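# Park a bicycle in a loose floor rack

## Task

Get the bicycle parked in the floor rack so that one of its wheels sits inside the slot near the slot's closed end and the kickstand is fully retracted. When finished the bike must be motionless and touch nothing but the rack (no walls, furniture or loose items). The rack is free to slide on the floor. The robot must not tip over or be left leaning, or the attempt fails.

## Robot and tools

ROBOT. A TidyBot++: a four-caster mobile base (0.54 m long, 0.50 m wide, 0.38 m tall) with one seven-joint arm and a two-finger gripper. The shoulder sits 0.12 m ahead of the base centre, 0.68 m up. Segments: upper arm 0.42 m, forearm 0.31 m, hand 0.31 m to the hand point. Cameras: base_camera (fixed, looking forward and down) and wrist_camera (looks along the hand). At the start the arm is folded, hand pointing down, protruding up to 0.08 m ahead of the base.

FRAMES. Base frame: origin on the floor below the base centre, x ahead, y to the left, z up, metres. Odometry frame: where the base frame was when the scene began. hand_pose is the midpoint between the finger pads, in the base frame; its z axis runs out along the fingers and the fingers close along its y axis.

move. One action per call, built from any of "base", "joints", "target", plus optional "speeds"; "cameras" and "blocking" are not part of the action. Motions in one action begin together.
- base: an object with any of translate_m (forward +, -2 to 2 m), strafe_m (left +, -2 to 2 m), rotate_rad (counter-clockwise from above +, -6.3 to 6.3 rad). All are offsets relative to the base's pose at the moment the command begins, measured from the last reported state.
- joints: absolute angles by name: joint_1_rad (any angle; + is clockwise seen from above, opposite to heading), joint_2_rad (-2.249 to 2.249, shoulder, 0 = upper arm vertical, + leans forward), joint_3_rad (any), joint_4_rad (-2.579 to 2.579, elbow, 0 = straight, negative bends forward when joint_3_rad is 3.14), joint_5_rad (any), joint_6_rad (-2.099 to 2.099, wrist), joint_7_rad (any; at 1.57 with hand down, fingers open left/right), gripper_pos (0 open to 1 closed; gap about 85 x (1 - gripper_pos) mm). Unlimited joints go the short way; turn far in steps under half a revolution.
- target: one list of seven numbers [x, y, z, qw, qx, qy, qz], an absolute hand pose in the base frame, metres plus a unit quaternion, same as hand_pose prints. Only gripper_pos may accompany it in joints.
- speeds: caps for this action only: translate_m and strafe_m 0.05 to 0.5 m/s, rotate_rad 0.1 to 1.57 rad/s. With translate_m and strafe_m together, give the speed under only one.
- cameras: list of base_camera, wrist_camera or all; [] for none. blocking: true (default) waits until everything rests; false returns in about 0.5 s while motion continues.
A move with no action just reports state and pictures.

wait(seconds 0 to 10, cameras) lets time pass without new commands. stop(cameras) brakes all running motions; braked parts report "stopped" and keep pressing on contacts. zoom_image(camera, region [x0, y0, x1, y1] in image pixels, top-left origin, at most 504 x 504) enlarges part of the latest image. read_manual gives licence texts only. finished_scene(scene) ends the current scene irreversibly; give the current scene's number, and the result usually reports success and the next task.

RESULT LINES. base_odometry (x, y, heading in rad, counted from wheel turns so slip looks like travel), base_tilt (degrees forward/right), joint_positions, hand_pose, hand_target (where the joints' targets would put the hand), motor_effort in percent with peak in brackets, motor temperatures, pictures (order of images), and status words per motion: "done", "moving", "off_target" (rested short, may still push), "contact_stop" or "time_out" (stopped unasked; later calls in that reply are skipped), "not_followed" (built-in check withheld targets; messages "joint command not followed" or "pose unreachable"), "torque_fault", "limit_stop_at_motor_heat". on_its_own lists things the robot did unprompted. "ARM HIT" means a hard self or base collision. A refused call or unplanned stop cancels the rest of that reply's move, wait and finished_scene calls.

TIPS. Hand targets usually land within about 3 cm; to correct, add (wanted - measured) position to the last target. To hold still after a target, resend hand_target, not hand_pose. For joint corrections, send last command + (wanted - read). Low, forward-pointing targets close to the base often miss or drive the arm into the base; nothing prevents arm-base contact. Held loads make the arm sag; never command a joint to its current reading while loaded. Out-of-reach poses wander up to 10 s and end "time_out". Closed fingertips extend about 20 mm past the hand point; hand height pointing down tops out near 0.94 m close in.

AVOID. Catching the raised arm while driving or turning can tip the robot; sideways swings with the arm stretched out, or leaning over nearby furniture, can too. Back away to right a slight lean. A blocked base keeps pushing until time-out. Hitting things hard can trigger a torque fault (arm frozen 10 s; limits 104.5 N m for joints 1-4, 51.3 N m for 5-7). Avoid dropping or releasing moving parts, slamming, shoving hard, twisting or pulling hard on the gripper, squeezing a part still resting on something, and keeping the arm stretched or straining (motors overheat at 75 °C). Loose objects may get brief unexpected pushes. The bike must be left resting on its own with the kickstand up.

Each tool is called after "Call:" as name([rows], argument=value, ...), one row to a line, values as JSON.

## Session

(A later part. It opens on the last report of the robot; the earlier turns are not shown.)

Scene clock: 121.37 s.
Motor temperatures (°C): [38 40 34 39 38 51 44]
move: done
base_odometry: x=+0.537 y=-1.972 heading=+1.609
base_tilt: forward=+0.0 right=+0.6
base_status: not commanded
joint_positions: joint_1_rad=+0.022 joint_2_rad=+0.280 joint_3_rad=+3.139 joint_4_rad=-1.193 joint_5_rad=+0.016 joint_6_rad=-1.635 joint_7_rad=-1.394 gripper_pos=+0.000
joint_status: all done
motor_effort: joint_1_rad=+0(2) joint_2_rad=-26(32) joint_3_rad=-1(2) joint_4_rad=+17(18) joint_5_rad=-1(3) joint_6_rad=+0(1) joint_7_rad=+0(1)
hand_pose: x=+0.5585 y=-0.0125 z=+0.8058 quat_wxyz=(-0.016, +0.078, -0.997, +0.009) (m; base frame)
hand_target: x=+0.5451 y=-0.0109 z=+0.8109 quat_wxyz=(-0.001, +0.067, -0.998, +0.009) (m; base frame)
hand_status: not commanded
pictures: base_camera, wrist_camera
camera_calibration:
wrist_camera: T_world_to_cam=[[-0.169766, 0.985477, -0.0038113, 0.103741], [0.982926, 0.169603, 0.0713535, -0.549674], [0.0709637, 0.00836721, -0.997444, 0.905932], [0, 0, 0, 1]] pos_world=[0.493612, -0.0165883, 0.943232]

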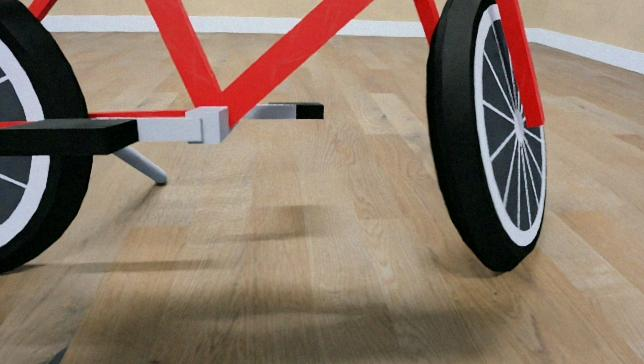

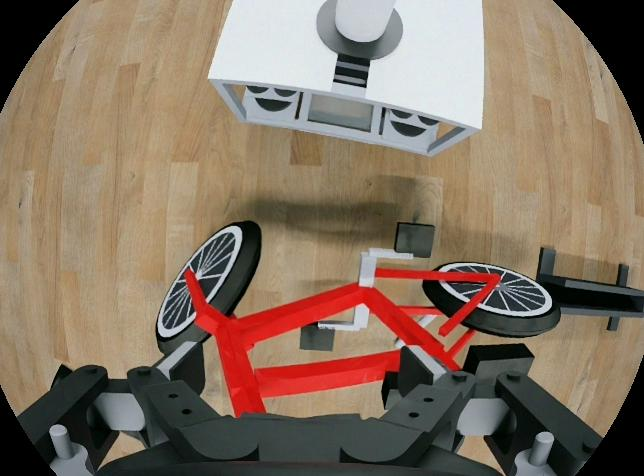

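Call:
move(joints={"joint_2_rad":-0.1,"joint_4_rad":-1.7,"joint_6_rad":-1.3,"joint_7_rad":-0.07}, cameras=[])

Call:
move(base={"strafe_m":-0.3})

Scene clock: 129.07 s.
Motor temperatures (°C): [38 40 34 39 38 51 44]
move: done
base_odometry: x=+0.537 y=-1.972 heading=+1.609
base_tilt: forward=+0.0 right=+0.6
base_status: not commanded
joint_positions: joint_1_rad=+0.022 joint_2_rad=-0.079 joint_3_rad=+3.139 joint_4_rad=-1.687 joint_5_rad=+0.016 joint_6_rad=-1.343 joint_7_rad=-0.117 gripper_pos=+0.000
joint_status: all done
motor_effort: joint_1_rad=+0(1) joint_2_rad=-14(29) joint_3_rad=+0(1) joint_4_rad=+18(18) joint_5_rad=-1(2) joint_6_rad=+2(2) joint_7_rad=+0(1)
hand_pose: x=+0.4587 y=-0.0103 z=+0.7841 quat_wxyz=(-0.065, +0.655, -0.750, +0.070) (m; base frame)
hand_target: x=+0.4656 y=-0.0094 z=+0.7891 quat_wxyz=(-0.081, +0.672, -0.730, +0.089) (m; base frame)
hand_status: not commanded
pictures: none
No camera images: "cameras" was empty.

Scene clock: 130.97 s.
Motor temperatures (°C): [38 40 34 39 38 51 44]
move: done
base_odometry: x=+0.837 y=-1.961 heading=+1.608
base_tilt: forward=+0.0 right=+0.6
base_status: done
joint_positions: joint_1_rad=+0.022 joint_2_rad=-0.081 joint_3_rad=+3.140 joint_4_rad=-1.687 joint_5_rad=+0.016 joint_6_rad=-1.341 joint_7_rad=-0.114 gripper_pos=+0.000
joint_status: not commanded
motor_effort: joint_1_rad=+0(2) joint_2_rad=-14(15) joint_3_rad=+0(2) joint_4_rad=+18(18) joint_5_rad=-1(2) joint_6_rad=+2(2) joint_7_rad=+1(1)
hand_pose: x=+0.4588 y=-0.0104 z=+0.7847 quat_wxyz=(-0.066, +0.656, -0.749, +0.071) (m; base frame)
hand_target: x=+0.4656 y=-0.0094 z=+0.7891 quat_wxyz=(-0.081, +0.672, -0.730, +0.089) (m; base frame)
hand_status: not commanded
pictures: base_camera, wrist_camera
camera_calibration:
wrist_camera: T_world_to_cam=[[-0.977518, 0.115704, -0.176267, 0.581597], [0.109655, 0.993008, 0.0437148, -0.0196387], [0.180093, 0.0234034, -0.983371, 0.830973], [0, 0, 0, 1]] pos_world=[0.421023, -0.0672395, 0.92053]

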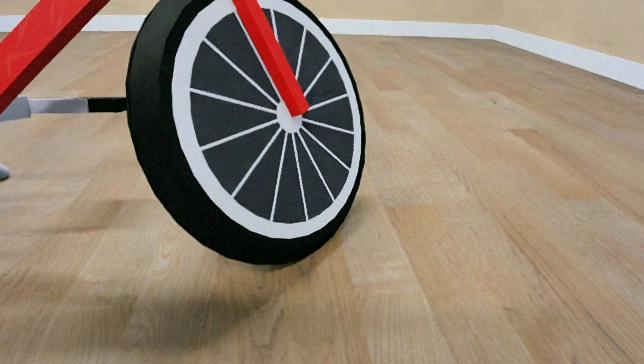

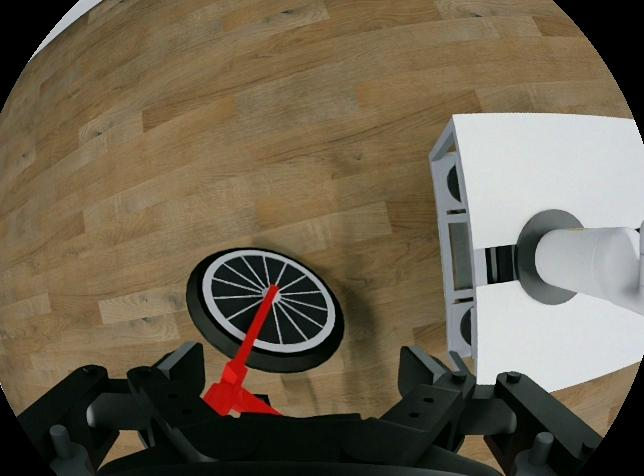

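Call:
move(base={"strafe_m":0.2}, joints={"joint_7_rad":1.6})

Scene clock: 133.30 s.
Motor temperatures (°C): [38 40 34 39 38 51 44]
move: done
base_odometry: x=+0.637 y=-1.968 heading=+1.608
base_tilt: forward=-0.1 right=+0.6
base_status: done
joint_positions: joint_1_rad=+0.022 joint_2_rad=-0.085 joint_3_rad=+3.139 joint_4_rad=-1.689 joint_5_rad=+0.016 joint_6_rad=-1.339 joint_7_rad=+1.555 gripper_pos=+0.000
joint_status: all done
motor_effort: joint_1_rad=+0(2) joint_2_rad=-14(16) joint_3_rad=+0(2) joint_4_rad=+18(18) joint_5_rad=-1(2) joint_6_rad=+2(2) joint_7_rad=+1(2)
hand_pose: x=+0.4585 y=-0.0102 z=+0.7855 quat_wxyz=(+0.008, +0.995, -0.017, +0.099) (m; base frame)
hand_target: x=+0.4656 y=-0.0094 z=+0.7891 quat_wxyz=(+0.012, +0.993, +0.008, +0.120) (m; base frame)
hand_status: not commanded
pictures: base_camera, wrist_camera
camera_calibration:
wrist_camera: T_world_to_cam=[[-0.0234134, -0.999174, 0.0332234, -0.0320356], [-0.987539, 0.017942, -0.15635, 0.630381], [0.155624, -0.0364701, -0.987143, 0.845385], [0, 0, 0, 1]] pos_world=[0.490213, -0.0124882, 0.93414]

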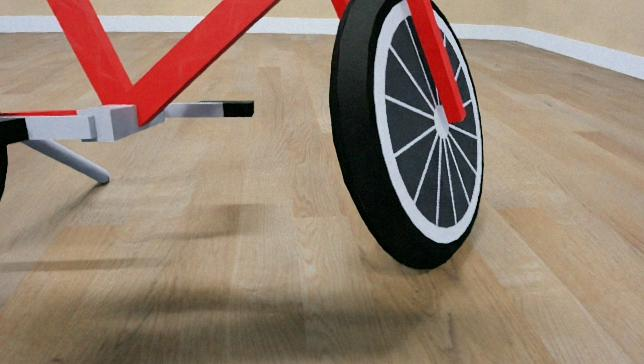

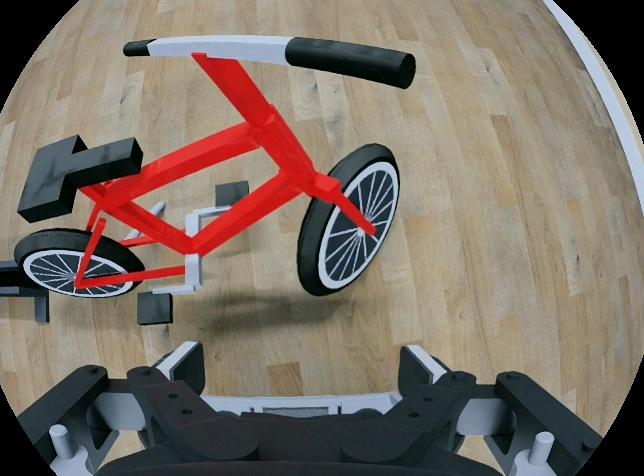

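Call:
zoom_image(camera="wrist_camera", region=[110, 10, 430, 250])

Scaled by 1.575.

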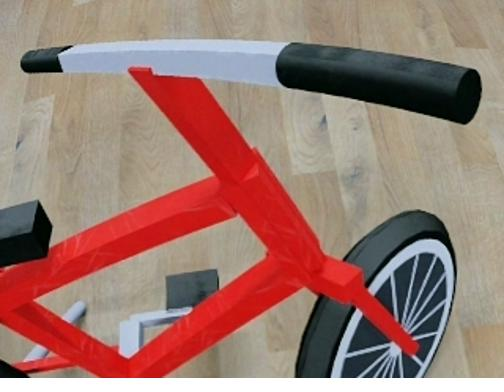

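Call:
move(base={"translate_m":0.12,"strafe_m":0.088}, joints={"joint_7_rad":-0.6}, cameras=[])

Call:
move(joints={"joint_2_rad":0.574,"joint_4_rad":-0.875,"joint_6_rad":-1.72})

Scene clock: 137.23 s.
Motor temperatures (°C): [38 40 34 39 38 51 44]
move: done
base_odometry: x=+0.544 y=-1.851 heading=+1.608
base_tilt: forward=+0.0 right=+0.6
base_status: done
joint_positions: joint_1_rad=+0.022 joint_2_rad=-0.089 joint_3_rad=+3.139 joint_4_rad=-1.690 joint_5_rad=+0.016 joint_6_rad=-1.335 joint_7_rad=-0.555 gripper_pos=+0.000
joint_status: all done
motor_effort: joint_1_rad=-1(2) joint_2_rad=-14(18) joint_3_rad=+0(2) joint_4_rad=+18(19) joint_5_rad=-1(2) joint_6_rad=+2(3) joint_7_rad=+0(1)
hand_pose: x=+0.4594 y=-0.0101 z=+0.7867 quat_wxyz=(-0.085, +0.476, -0.873, +0.058) (m; base frame)
hand_target: x=+0.4656 y=-0.0094 z=+0.7891 quat_wxyz=(-0.102, +0.458, -0.881, +0.065) (m; base frame)
hand_status: not commanded
pictures: none
No camera images: "cameras" was empty.

Scene clock: 139.33 s.
Motor temperatures (°C): [38 40 34 39 38 51 44]
move: done
base_odometry: x=+0.544 y=-1.851 heading=+1.608
base_tilt: forward=+0.0 right=+0.6
base_status: not commanded
joint_positions: joint_1_rad=+0.022 joint_2_rad=+0.555 joint_3_rad=+3.139 joint_4_rad=-0.888 joint_5_rad=+0.016 joint_6_rad=-1.673 joint_7_rad=-0.556 gripper_pos=+0.000
joint_status: all done
motor_effort: joint_1_rad=+0(1) joint_2_rad=-36(38) joint_3_rad=+0(1) joint_4_rad=+17(20) joint_5_rad=-1(2) joint_6_rad=+0(3) joint_7_rad=+1(1)
hand_pose: x=+0.6603 y=-0.0145 z=+0.7685 quat_wxyz=(-0.008, +0.476, -0.879, +0.013) (m; base frame)
hand_target: x=+0.6508 y=-0.0127 z=+0.7622 quat_wxyz=(+0.016, +0.458, -0.889, +0.001) (m; base frame)
hand_status: not commanded
pictures: base_camera, wrist_camera
camera_calibration:
wrist_camera: T_world_to_cam=[[-0.845722, 0.53349, -0.0119571, 0.568867], [0.532634, 0.845305, 0.041945, -0.317017], [0.0324846, 0.029105, -0.999048, 0.888461], [0, 0, 0, 1]] pos_world=[0.621096, -0.0613679, 0.907715]

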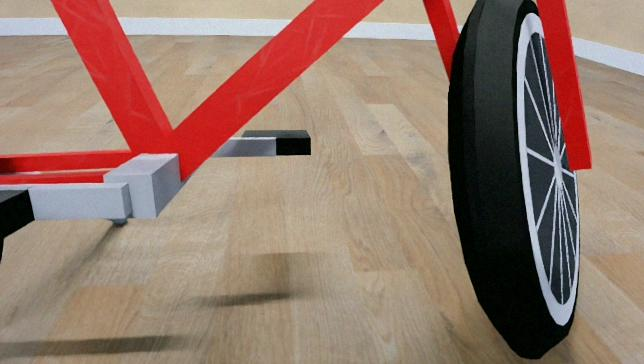

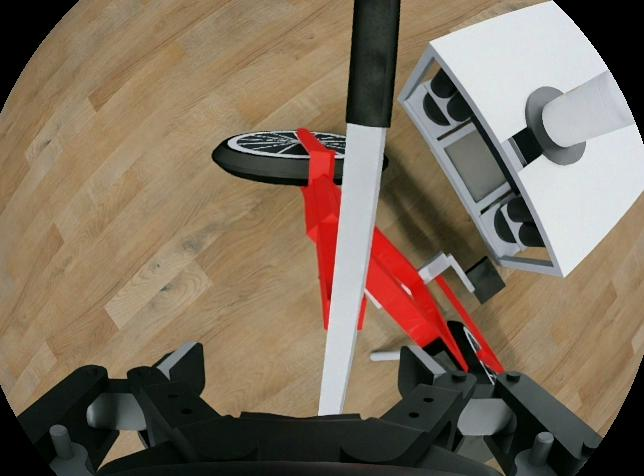

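Call:
move(base={"translate_m":-0.045,"strafe_m":-0.012}, joints={"joint_7_rad":-0.67})

Scene clock: 140.70 s.
Motor temperatures (°C): [38 40 34 39 38 51 44]
move: done
base_odometry: x=+0.558 y=-1.896 heading=+1.608
base_tilt: forward=+0.0 right=+0.6
base_status: done
joint_positions: joint_1_rad=+0.022 joint_2_rad=+0.560 joint_3_rad=+3.139 joint_4_rad=-0.885 joint_5_rad=+0.016 joint_6_rad=-1.682 joint_7_rad=-0.638 gripper_pos=+0.000
joint_status: all done
motor_effort: joint_1_rad=+0(3) joint_2_rad=-36(39) joint_3_rad=+0(1) joint_4_rad=+17(17) joint_5_rad=-1(2) joint_6_rad=+0(1) joint_7_rad=+1(1)
hand_pose: x=+0.6588 y=-0.0146 z=+0.7663 quat_wxyz=(-0.003, +0.440, -0.898, +0.010) (m; base frame)
hand_target: x=+0.6508 y=-0.0127 z=+0.7622 quat_wxyz=(+0.016, +0.427, -0.904, +0.001) (m; base frame)
hand_status: not commanded
pictures: base_camera, wrist_camera
camera_calibration:
wrist_camera: T_world_to_cam=[[-0.798906, 0.60145, -0.00265869, 0.530641], [0.600943, 0.798399, 0.0377739, -0.358575], [0.0248418, 0.0285801, -0.999283, 0.891523], [0, 0, 0, 1]] pos_world=[0.617268, -0.0583481, 0.90584]

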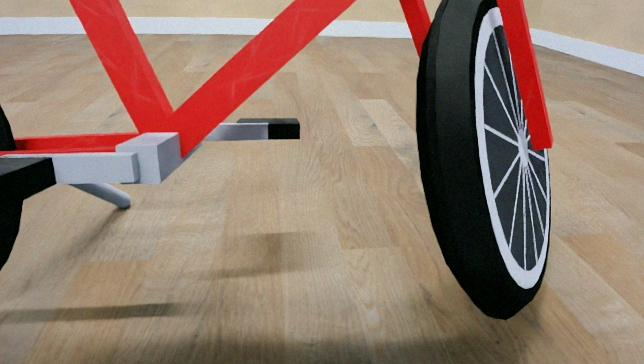

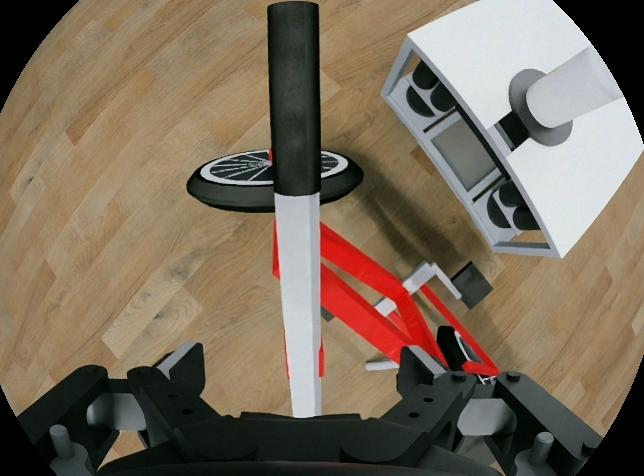

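Call:
move(joints={"joint_2_rad":0.6,"joint_4_rad":-1.12,"joint_6_rad":-1.38})

Scene clock: 142.53 s.
Motor temperatures (°C): [38 40 34 39 38 51 44]
move: done
base_odometry: x=+0.558 y=-1.896 heading=+1.608
base_tilt: forward=+0.0 right=+0.6
base_status: not commanded
joint_positions: joint_1_rad=+0.022 joint_2_rad=+0.585 joint_3_rad=+3.139 joint_4_rad=-1.110 joint_5_rad=+0.016 joint_6_rad=-1.425 joint_7_rad=-0.638 gripper_pos=+0.000
joint_status: all done
motor_effort: joint_1_rad=+0(1) joint_2_rad=-37(40) joint_3_rad=+0(1) joint_4_rad=+16(18) joint_5_rad=-1(3) joint_6_rad=+0(1) joint_7_rad=+1(1)
hand_pose: x=+0.6697 y=-0.0147 z=+0.6825 quat_wxyz=(-0.006, +0.441, -0.897, +0.011) (m; base frame)
hand_target: x=+0.6802 y=-0.0130 z=+0.6714 quat_wxyz=(-0.015, +0.429, -0.903, +0.016) (m; base frame)
hand_status: not commanded
pictures: base_camera, wrist_camera
camera_calibration:
wrist_camera: T_world_to_cam=[[-0.801292, 0.598212, -0.00858971, 0.544847], [0.597415, 0.800828, 0.0420851, -0.362452], [0.0320547, 0.0285908, -0.999077, 0.802594], [0, 0, 0, 1]] pos_world=[0.627388, -0.0586193, 0.821787]

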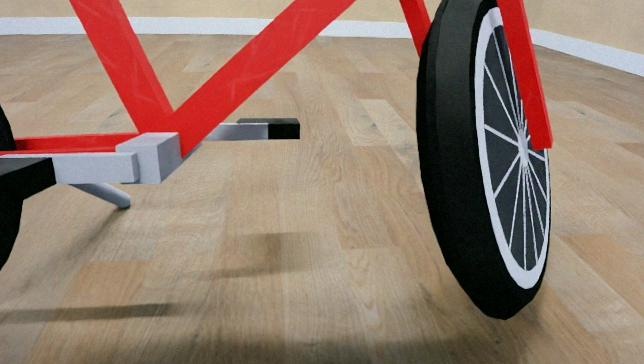

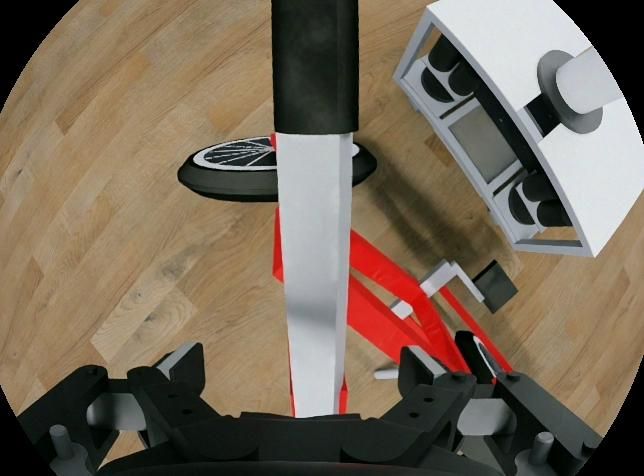

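Call:
move(joints={"joint_2_rad":0.62,"joint_4_rad":-1.178,"joint_6_rad":-1.33})

Scene clock: 143.60 s.
Motor temperatures (°C): [38 40 34 39 38 51 44]
move: done
base_odometry: x=+0.558 y=-1.896 heading=+1.608
base_tilt: forward=+0.0 right=+0.6
base_status: not commanded
joint_positions: joint_1_rad=+0.022 joint_2_rad=+0.603 joint_3_rad=+3.139 joint_4_rad=-1.169 joint_5_rad=+0.016 joint_6_rad=-1.373 joint_7_rad=-0.638 gripper_pos=+0.000
joint_status: all done
motor_effort: joint_1_rad=+0(0) joint_2_rad=-38(39) joint_3_rad=-1(1) joint_4_rad=+16(18) joint_5_rad=+0(2) joint_6_rad=+0(1) joint_7_rad=+1(1)
hand_pose: x=+0.6646 y=-0.0145 z=+0.6545 quat_wxyz=(+0.004, +0.442, -0.897, +0.006) (m; base frame)
hand_target: x=+0.6738 y=-0.0128 z=+0.6422 quat_wxyz=(-0.003, +0.430, -0.903, +0.010) (m; base frame)
hand_status: not commanded
pictures: base_camera, wrist_camera
camera_calibration:
wrist_camera: T_world_to_cam=[[-0.801757, 0.597546, 0.0111513, 0.527797], [0.597598, 0.8013, 0.0281866, -0.349382], [0.00790726, 0.0292628, -0.99954, 0.791132], [0, 0, 0, 1]] pos_world=[0.625699, -0.0585742, 0.79473]

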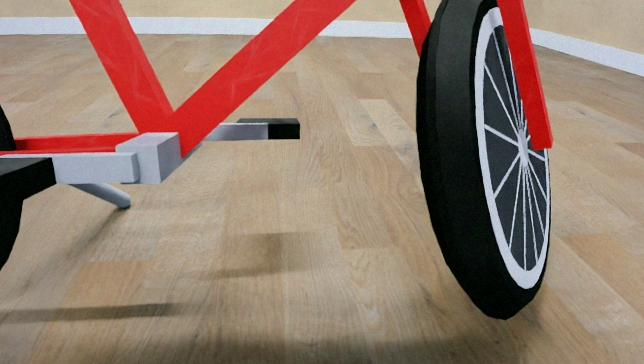

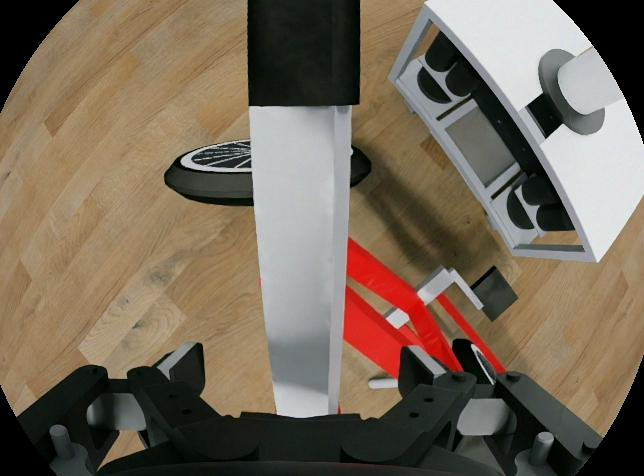

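Call:
move(joints={"gripper_pos":1.0})

Scene clock: 144.77 s.
Motor temperatures (°C): [38 40 34 39 38 51 44]
move: off_target
base_odometry: x=+0.558 y=-1.896 heading=+1.608
base_tilt: forward=+0.0 right=+0.6
base_status: not commanded
joint_positions: joint_1_rad=+0.021 joint_2_rad=+0.602 joint_3_rad=+3.138 joint_4_rad=-1.173 joint_5_rad=+0.016 joint_6_rad=-1.377 joint_7_rad=-0.647 gripper_pos=+0.779
joint_status: gripper_pos off_target (ended at +0.779, target +1.000)
motor_effort: joint_1_rad=-1(5) joint_2_rad=-34(38) joint_3_rad=-1(5) joint_4_rad=+16(20) joint_5_rad=+0(5) joint_6_rad=+5(7) joint_7_rad=+2(5)
hand_pose: x=+0.6617 y=-0.0131 z=+0.6536 quat_wxyz=(+0.008, +0.439, -0.898, +0.004) (m; base frame)
hand_target: x=+0.6738 y=-0.0128 z=+0.6422 quat_wxyz=(-0.003, +0.430, -0.903, +0.010) (m; base frame)
hand_status: not commanded
pictures: base_camera, wrist_camera
camera_calibration:
wrist_camera: T_world_to_cam=[[-0.797933, 0.602478, 0.0179736, 0.517706], [0.602746, 0.797554, 0.0245988, -0.349886], [0.000485292, 0.0304617, -0.999536, 0.795092], [0, 0, 0, 1]] pos_world=[0.623601, -0.0570731, 0.794025]

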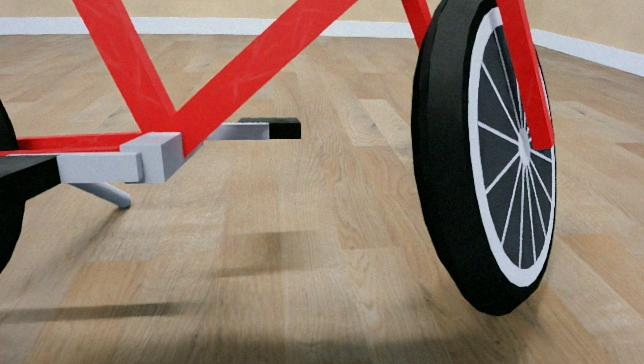

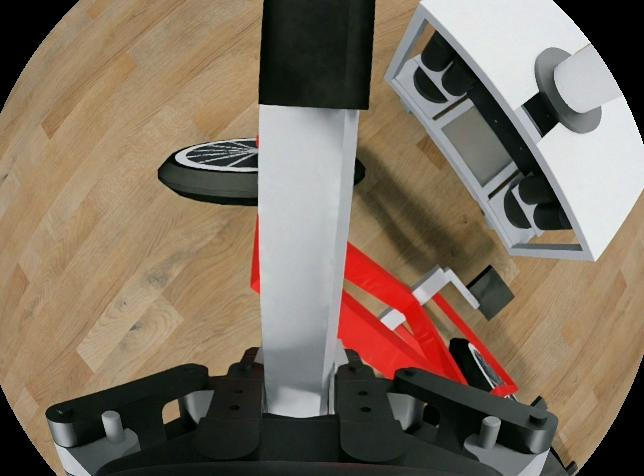

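Call:
move(base={"translate_m":-0.008,"strafe_m":0.009}, speeds={"translate_m":0.05}, joints={"joint_7_rad":-0.97})

Call:
move(base={"translate_m":-0.006,"strafe_m":0.011}, speeds={"translate_m":0.05}, joints={"joint_7_rad":-1.27})

Scene clock: 145.97 s.
Motor temperatures (°C): [38 40 34 39 38 51 44]
move: done
base_odometry: x=+0.549 y=-1.905 heading=+1.608
base_tilt: forward=+0.0 right=+0.6
base_status: done
joint_positions: joint_1_rad=+0.023 joint_2_rad=+0.604 joint_3_rad=+3.139 joint_4_rad=-1.176 joint_5_rad=+0.016 joint_6_rad=-1.370 joint_7_rad=-0.934 gripper_pos=+0.793
joint_status: all done
motor_effort: joint_1_rad=-1(5) joint_2_rad=-33(39) joint_3_rad=+0(4) joint_4_rad=+18(18) joint_5_rad=+0(3) joint_6_rad=+6(6) joint_7_rad=+0(2)
hand_pose: x=+0.6628 y=-0.0147 z=+0.6516 quat_wxyz=(+0.006, +0.305, -0.952, +0.005) (m; base frame)
hand_target: x=+0.6738 y=-0.0128 z=+0.6422 quat_wxyz=(-0.004, +0.290, -0.957, +0.010) (m; base frame)
hand_status: not commanded
pictures: base_camera, wrist_camera
camera_calibration:
wrist_camera: T_world_to_cam=[[-0.592754, 0.805302, 0.0114737, 0.390778], [0.805258, 0.59235, 0.0261205, -0.487382], [0.0142384, 0.0247223, -0.999593, 0.784032], [0, 0, 0, 1]] pos_world=[0.61294, -0.0453765, 0.79196]

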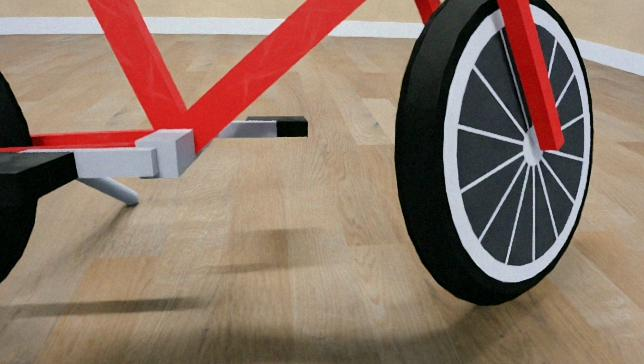

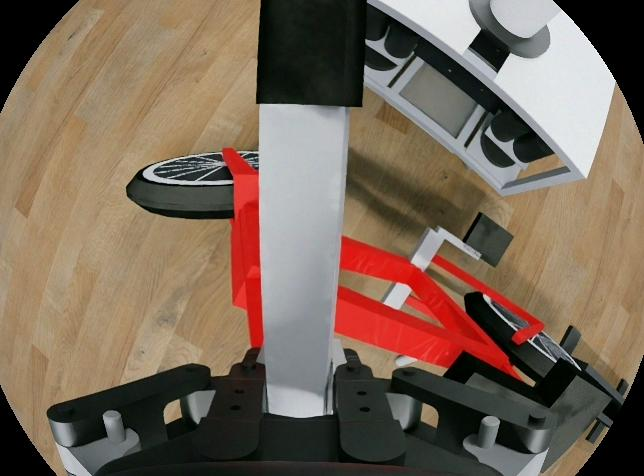

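Scene clock: 147.00 s.
Motor temperatures (°C): [38 40 34 39 38 51 44]
move: done
base_odometry: x=+0.538 y=-1.911 heading=+1.609
base_tilt: forward=+0.0 right=+0.6
base_status: done
joint_positions: joint_1_rad=+0.023 joint_2_rad=+0.605 joint_3_rad=+3.140 joint_4_rad=-1.178 joint_5_rad=+0.016 joint_6_rad=-1.369 joint_7_rad=-1.224 gripper_pos=+0.804
joint_status: all done
motor_effort: joint_1_rad=+0(5) joint_2_rad=-34(38) joint_3_rad=+0(3) joint_4_rad=+19(19) joint_5_rad=-1(4) joint_6_rad=+5(6) joint_7_rad=-1(1)
hand_pose: x=+0.6621 y=-0.0154 z=+0.6501 quat_wxyz=(+0.007, +0.163, -0.987, +0.006) (m; base frame)
hand_target: x=+0.6738 y=-0.0128 z=+0.6422 quat_wxyz=(-0.005, +0.144, -0.990, +0.009) (m; base frame)
hand_status: not commanded
pictures: base_camera, wrist_camera
camera_calibration:
wrist_camera: T_world_to_cam=[[-0.335759, 0.941914, 0.0080354, 0.225146], [0.941701, 0.335464, 0.0257489, -0.580405], [0.0215577, 0.0162124, -0.999636, 0.777551], [0, 0, 0, 1]] pos_world=[0.605401, -0.0299693, 0.790404]

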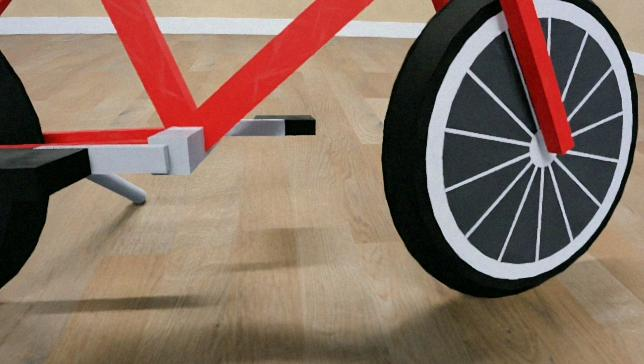

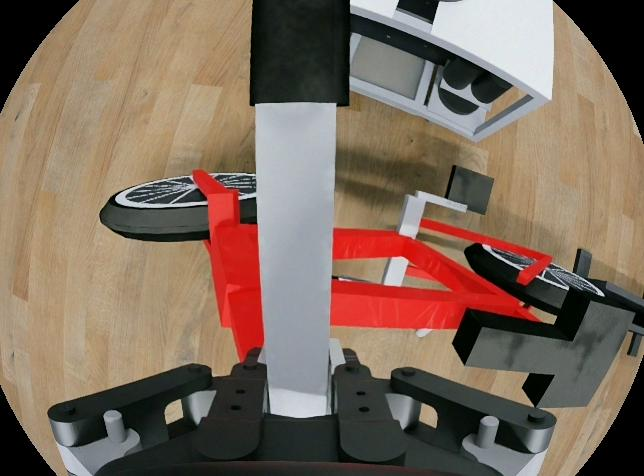

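Call:
move(base={"translate_m":-0.002,"strafe_m":0.01}, speeds={"translate_m":0.05}, joints={"joint_7_rad":-1.5})

Scene clock: 148.00 s.
Motor temperatures (°C): [38 40 34 39 38 51 44]
move: done
base_odometry: x=+0.529 y=-1.914 heading=+1.609
base_tilt: forward=+0.0 right=+0.6
base_status: done
joint_positions: joint_1_rad=+0.022 joint_2_rad=+0.605 joint_3_rad=+3.141 joint_4_rad=-1.184 joint_5_rad=+0.016 joint_6_rad=-1.369 joint_7_rad=-1.454 gripper_pos=+0.806
joint_status: all done
motor_effort: joint_1_rad=+0(6) joint_2_rad=-35(39) joint_3_rad=+0(4) joint_4_rad=+19(20) joint_5_rad=-2(5) joint_6_rad=+5(6) joint_7_rad=-2(2)
hand_pose: x=+0.6601 y=-0.0150 z=+0.6485 quat_wxyz=(+0.009, +0.049, -0.999, +0.007) (m; base frame)
hand_target: x=+0.6738 y=-0.0128 z=+0.6422 quat_wxyz=(-0.006, +0.030, -1.000, +0.008) (m; base frame)
hand_status: not commanded
pictures: base_camera, wrist_camera
camera_calibration:
wrist_camera: T_world_to_cam=[[-0.113447, 0.993532, 0.00487998, 0.0802092], [0.993294, 0.113307, 0.023004, -0.614243], [0.0223023, 0.00745699, -0.999723, 0.775415], [0, 0, 0, 1]] pos_world=[0.601929, -0.0158748, 0.788939]

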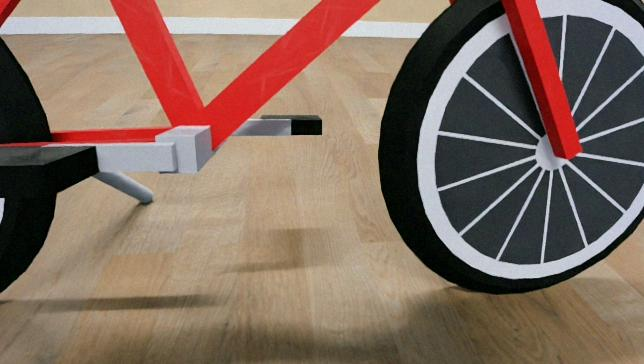

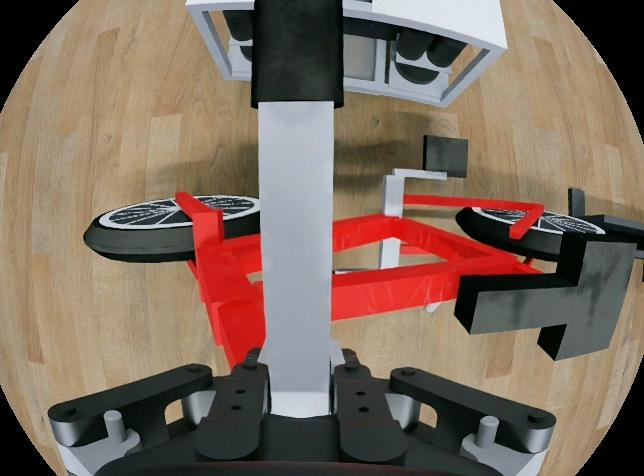

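Call:
move(base={"translate_m":-0.08,"strafe_m":-0.008}, speeds={"translate_m":0.08}, joints={"joint_2_rad":0.615,"joint_4_rad":-1.165,"joint_6_rad":-1.36})

Scene clock: 150.07 s.
Motor temperatures (°C): [38 40 34 39 38 51 44]
move: done
base_odometry: x=+0.539 y=-1.993 heading=+1.609
base_tilt: forward=+0.0 right=+0.6
base_status: done
joint_positions: joint_1_rad=+0.018 joint_2_rad=+0.617 joint_3_rad=+3.140 joint_4_rad=-1.138 joint_5_rad=+0.016 joint_6_rad=-1.337 joint_7_rad=-1.455 gripper_pos=+0.806
joint_status: all done
motor_effort: joint_1_rad=+2(3) joint_2_rad=-38(44) joint_3_rad=+1(2) joint_4_rad=+11(19) joint_5_rad=+1(4) joint_6_rad=-8(9) joint_7_rad=-1(2)
hand_pose: x=+0.6866 y=-0.0130 z=+0.6565 quat_wxyz=(-0.024, +0.051, -0.998, +0.009) (m; base frame)
hand_target: x=+0.6696 y=-0.0128 z=+0.6489 quat_wxyz=(+0.000, +0.029, -1.000, +0.008) (m; base frame)
hand_status: not commanded
pictures: base_camera, wrist_camera
camera_calibration:
wrist_camera: T_world_to_cam=[[-0.117667, 0.993047, -0.00335124, 0.0894732], [0.989167, 0.117504, 0.0879827, -0.680814], [0.0877648, 0.00703771, -0.996116, 0.735538], [0, 0, 0, 1]] pos_world=[0.619413, -0.0140293, 0.792881]

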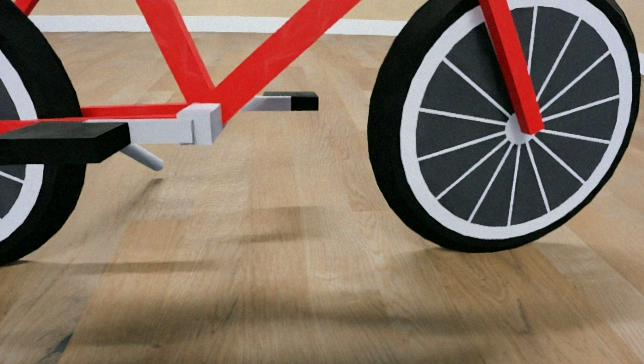

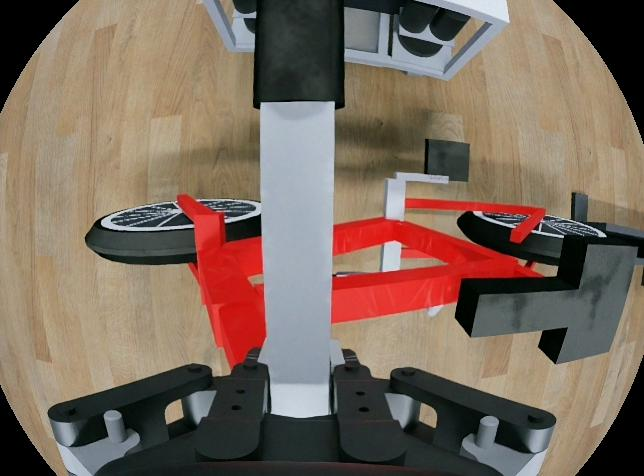

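Call:
move(base={"translate_m":-0.08,"strafe_m":-0.008}, speeds={"translate_m":0.08})

Scene clock: 151.67 s.
Motor temperatures (°C): [38 40 34 39 38 51 44]
move: done
base_odometry: x=+0.550 y=-2.073 heading=+1.609
base_tilt: forward=+0.0 right=+0.6
base_status: done
joint_positions: joint_1_rad=+0.018 joint_2_rad=+0.609 joint_3_rad=+3.140 joint_4_rad=-1.137 joint_5_rad=+0.016 joint_6_rad=-1.334 joint_7_rad=-1.455 gripper_pos=+0.806
joint_status: not commanded
motor_effort: joint_1_rad=+1(3) joint_2_rad=-34(42) joint_3_rad=+1(3) joint_4_rad=+11(13) joint_5_rad=+0(1) joint_6_rad=-4(10) joint_7_rad=-1(1)
hand_pose: x=+0.6881 y=-0.0128 z=+0.6616 quat_wxyz=(-0.030, +0.051, -0.998, +0.009) (m; base frame)
hand_target: x=+0.6696 y=-0.0128 z=+0.6489 quat_wxyz=(+0.000, +0.029, -1.000, +0.008) (m; base frame)
hand_status: not commanded
pictures: base_camera, wrist_camera
camera_calibration:
wrist_camera: T_world_to_cam=[[-0.118086, 0.992991, -0.00488633, 0.0907446], [0.987945, 0.117979, 0.100228, -0.690004], [0.100103, 0.00700817, -0.994952, 0.731211], [0, 0, 0, 1]] pos_world=[0.619206, -0.0138269, 0.797122]

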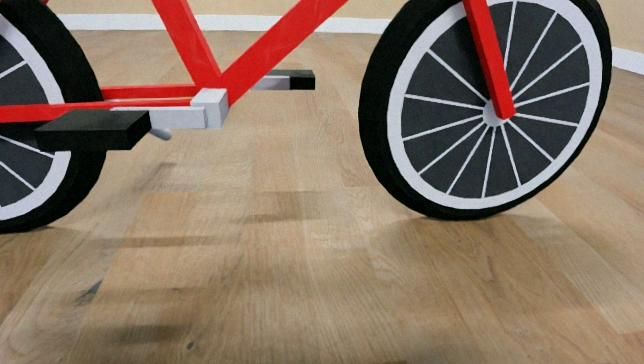

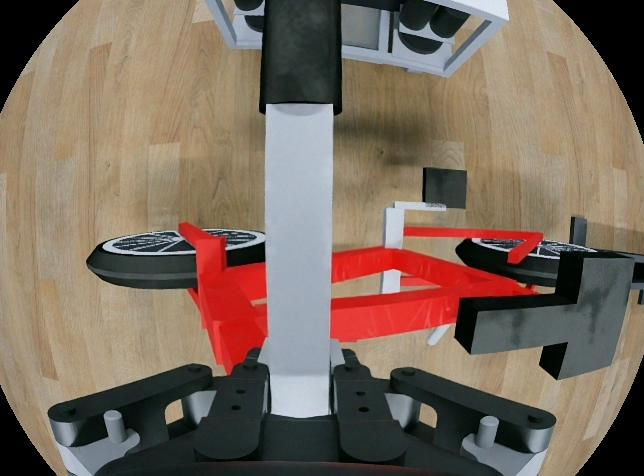

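Call:
move(base={"translate_m":-0.028,"strafe_m":0.0}, speeds={"translate_m":0.08})

Call:
zoom_image(camera="base_camera", region=[0, 0, 504, 364])

Scene clock: 152.63 s.
Motor temperatures (°C): [38 40 34 39 38 51 44]
move: done
base_odometry: x=+0.551 y=-2.101 heading=+1.609
base_tilt: forward=+0.0 right=+0.6
base_status: done
joint_positions: joint_1_rad=+0.018 joint_2_rad=+0.606 joint_3_rad=+3.140 joint_4_rad=-1.142 joint_5_rad=+0.016 joint_6_rad=-1.335 joint_7_rad=-1.455 gripper_pos=+0.806
joint_status: not commanded
motor_effort: joint_1_rad=+1(2) joint_2_rad=-36(39) joint_3_rad=+0(2) joint_4_rad=+13(15) joint_5_rad=+0(2) joint_6_rad=-3(7) joint_7_rad=+0(1)
hand_pose: x=+0.6861 y=-0.0127 z=+0.6613 quat_wxyz=(-0.029, +0.051, -0.998, +0.009) (m; base frame)
hand_target: x=+0.6696 y=-0.0128 z=+0.6489 quat_wxyz=(+0.000, +0.029, -1.000, +0.008) (m; base frame)
hand_status: not commanded
pictures: base_camera, wrist_camera
camera_calibration:
wrist_camera: T_world_to_cam=[[-0.118146, 0.992986, -0.00443656, 0.0901917], [0.988249, 0.118016, 0.0971422, -0.686197], [0.0969844, 0.00709251, -0.995261, 0.733496], [0, 0, 0, 1]] pos_world=[0.617652, -0.0137792, 0.797078]

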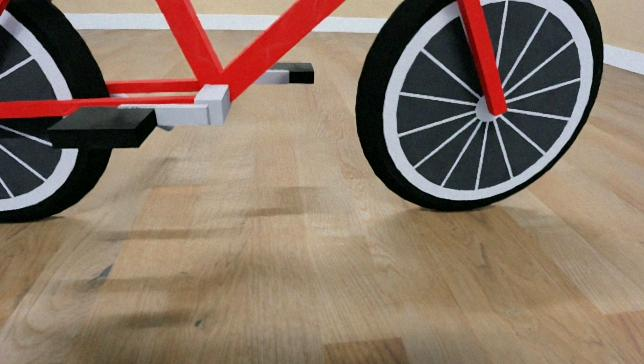

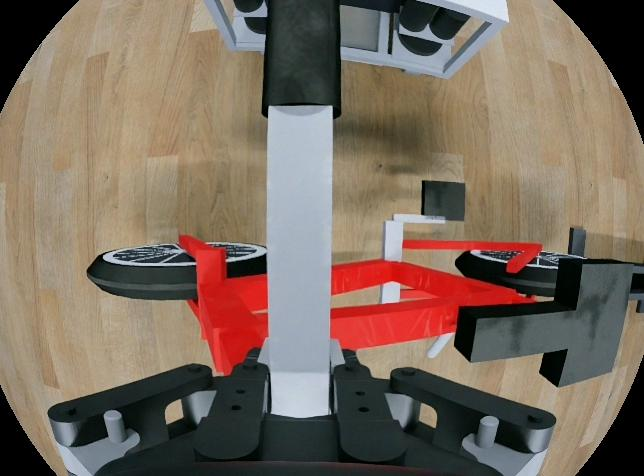

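Scaled by 1.000.

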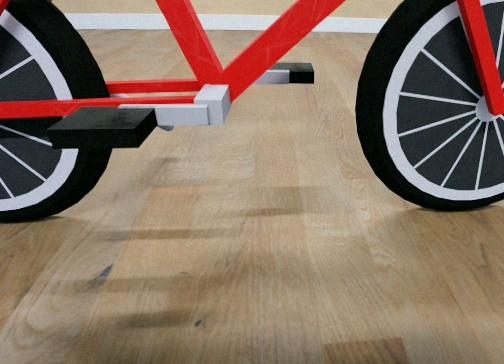

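Call:
move(base={"translate_m":-0.02,"strafe_m":0.0}, speeds={"translate_m":0.08})

Scene clock: 153.70 s.
Motor temperatures (°C): [38 40 34 39 38 51 44]
move: done
base_odometry: x=+0.552 y=-2.121 heading=+1.609
base_tilt: forward=+0.0 right=+0.6
base_status: done
joint_positions: joint_1_rad=+0.018 joint_2_rad=+0.604 joint_3_rad=+3.140 joint_4_rad=-1.150 joint_5_rad=+0.016 joint_6_rad=-1.341 joint_7_rad=-1.455 gripper_pos=+0.806
joint_status: not commanded
motor_effort: joint_1_rad=+0(2) joint_2_rad=-34(41) joint_3_rad=+0(1) joint_4_rad=+13(18) joint_5_rad=-1(2) joint_6_rad=-2(5) joint_7_rad=+0(1)
hand_pose: x=+0.6813 y=-0.0127 z=+0.6599 quat_wxyz=(-0.023, +0.051, -0.998, +0.009) (m; base frame)
hand_target: x=+0.6696 y=-0.0128 z=+0.6489 quat_wxyz=(+0.000, +0.029, -1.000, +0.008) (m; base frame)
hand_status: not commanded
pictures: base_camera, wrist_camera
camera_calibration:
wrist_camera: T_world_to_cam=[[-0.118108, 0.992997, -0.00283948, 0.0884537], [0.989356, 0.117918, 0.0852685, -0.674167], [0.0850062, 0.0072616, -0.996354, 0.741444], [0, 0, 0, 1]] pos_world=[0.614411, -0.0137217, 0.796477]

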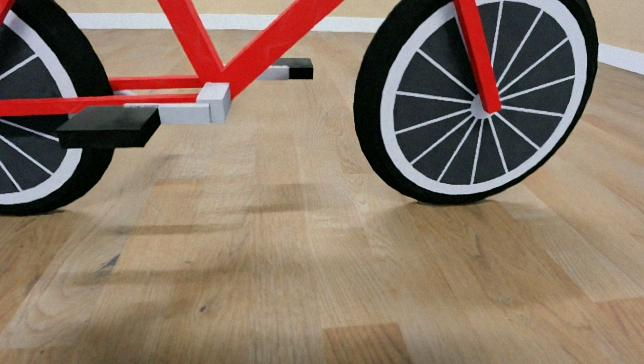

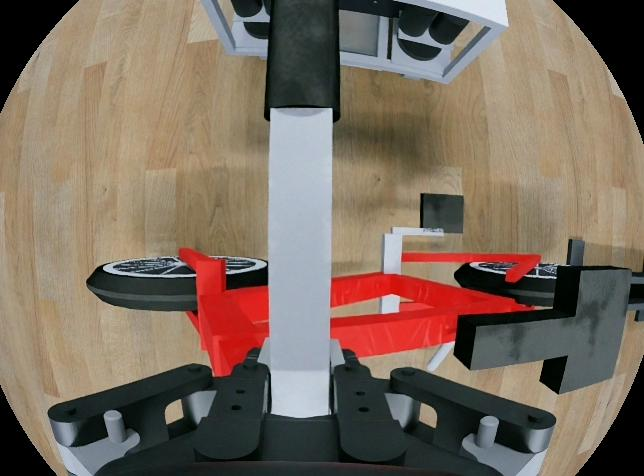

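Call:
zoom_image(camera="wrist_camera", region=[420, 200, 644, 400])

Call:
zoom_image(camera="base_camera", region=[0, 0, 140, 240])

Scaled by 2.250.

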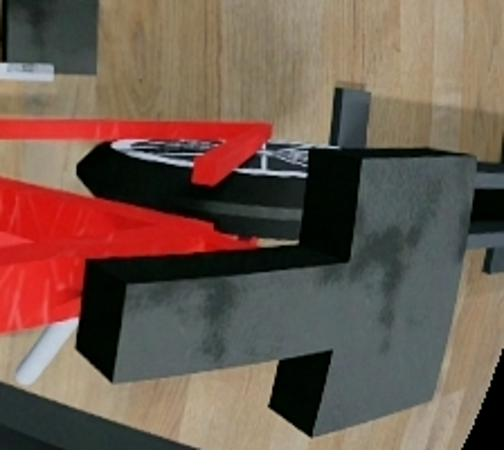

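Scaled by 2.100.

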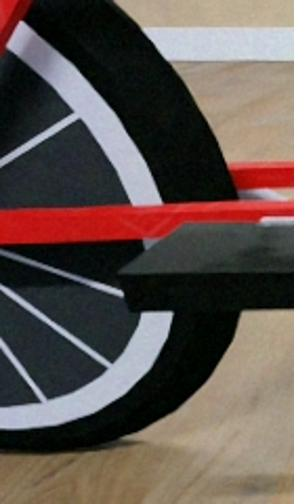

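Call:
move(base={"strafe_m":0.01}, speeds={"strafe_m":0.05}, joints={"joint_7_rad":-1.77})

Call:
move(base={"strafe_m":-0.125,"translate_m":-0.013}, speeds={"strafe_m":0.1})

Scene clock: 156.37 s.
Motor temperatures (°C): [38 40 34 39 38 51 44]
move: done
base_odometry: x=+0.543 y=-2.122 heading=+1.609
base_tilt: forward=+0.0 right=+0.6
base_status: done
joint_positions: joint_1_rad=+0.014 joint_2_rad=+0.607 joint_3_rad=+3.139 joint_4_rad=-1.157 joint_5_rad=+0.016 joint_6_rad=-1.341 joint_7_rad=-1.732 gripper_pos=+0.806
joint_status: all done
motor_effort: joint_1_rad=+0(4) joint_2_rad=-38(41) joint_3_rad=-1(3) joint_4_rad=+16(18) joint_5_rad=+0(5) joint_6_rad=-1(3) joint_7_rad=+0(1)
hand_pose: x=+0.6789 y=-0.0100 z=+0.6562 quat_wxyz=(-0.019, -0.085, -0.996, +0.005) (m; base frame)
hand_target: x=+0.6696 y=-0.0128 z=+0.6489 quat_wxyz=(-0.002, -0.105, -0.994, +0.008) (m; base frame)
hand_status: not commanded
pictures: base_camera, wrist_camera
camera_calibration:
wrist_camera: T_world_to_cam=[[0.153433, 0.988115, 0.00937094, -0.106854], [0.984886, -0.153689, 0.0798693, -0.668006], [0.0803602, -0.00302526, -0.996761, 0.741217], [0, 0, 0, 1]] pos_world=[0.614741, 0.00516098, 0.793171]

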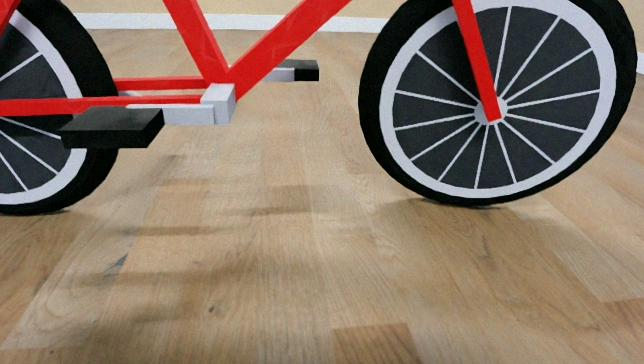

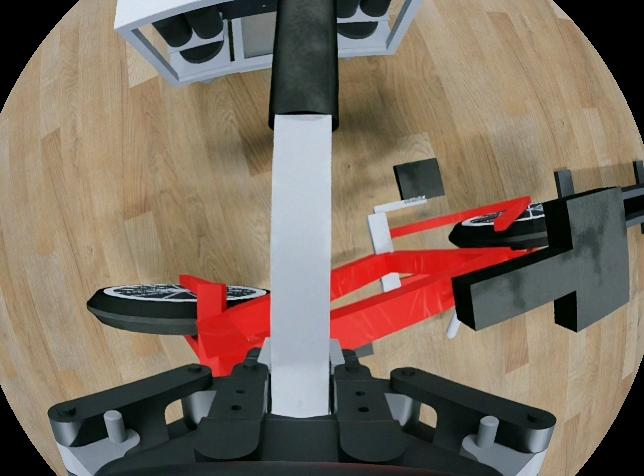

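Scene clock: 158.40 s.
Motor temperatures (°C): [38 40 34 39 38 51 44]
move: done
base_odometry: x=+0.668 y=-2.130 heading=+1.609
base_tilt: forward=+0.0 right=+0.6
base_status: done
joint_positions: joint_1_rad=+0.023 joint_2_rad=+0.607 joint_3_rad=+3.141 joint_4_rad=-1.157 joint_5_rad=+0.016 joint_6_rad=-1.341 joint_7_rad=-1.733 gripper_pos=+0.806
joint_status: not commanded
motor_effort: joint_1_rad=-1(5) joint_2_rad=-34(38) joint_3_rad=-1(4) joint_4_rad=+14(17) joint_5_rad=-1(4) joint_6_rad=-1(2) joint_7_rad=+1(2)
hand_pose: x=+0.6789 y=-0.0160 z=+0.6563 quat_wxyz=(-0.019, -0.091, -0.996, +0.006) (m; base frame)
hand_target: x=+0.6696 y=-0.0128 z=+0.6489 quat_wxyz=(-0.002, -0.105, -0.994, +0.008) (m; base frame)
hand_status: not commanded
pictures: base_camera, wrist_camera
camera_calibration:
wrist_camera: T_world_to_cam=[[0.16499, 0.98626, 0.0083452, -0.108109], [0.983004, -0.165124, 0.080237, -0.667999], [0.0805125, -0.00503492, -0.996741, 0.74114], [0, 0, 0, 1]] pos_world=[0.614811, 0.0000526298, 0.793225]

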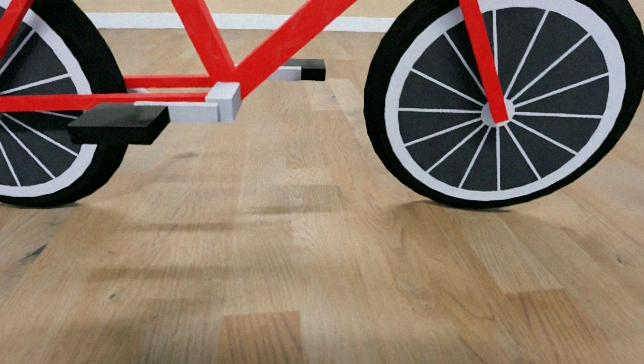

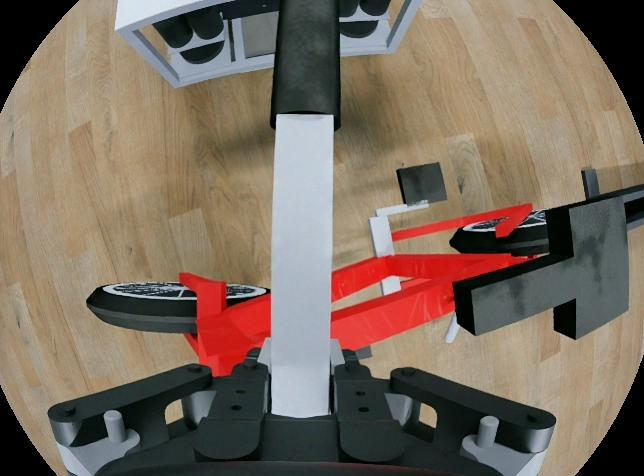

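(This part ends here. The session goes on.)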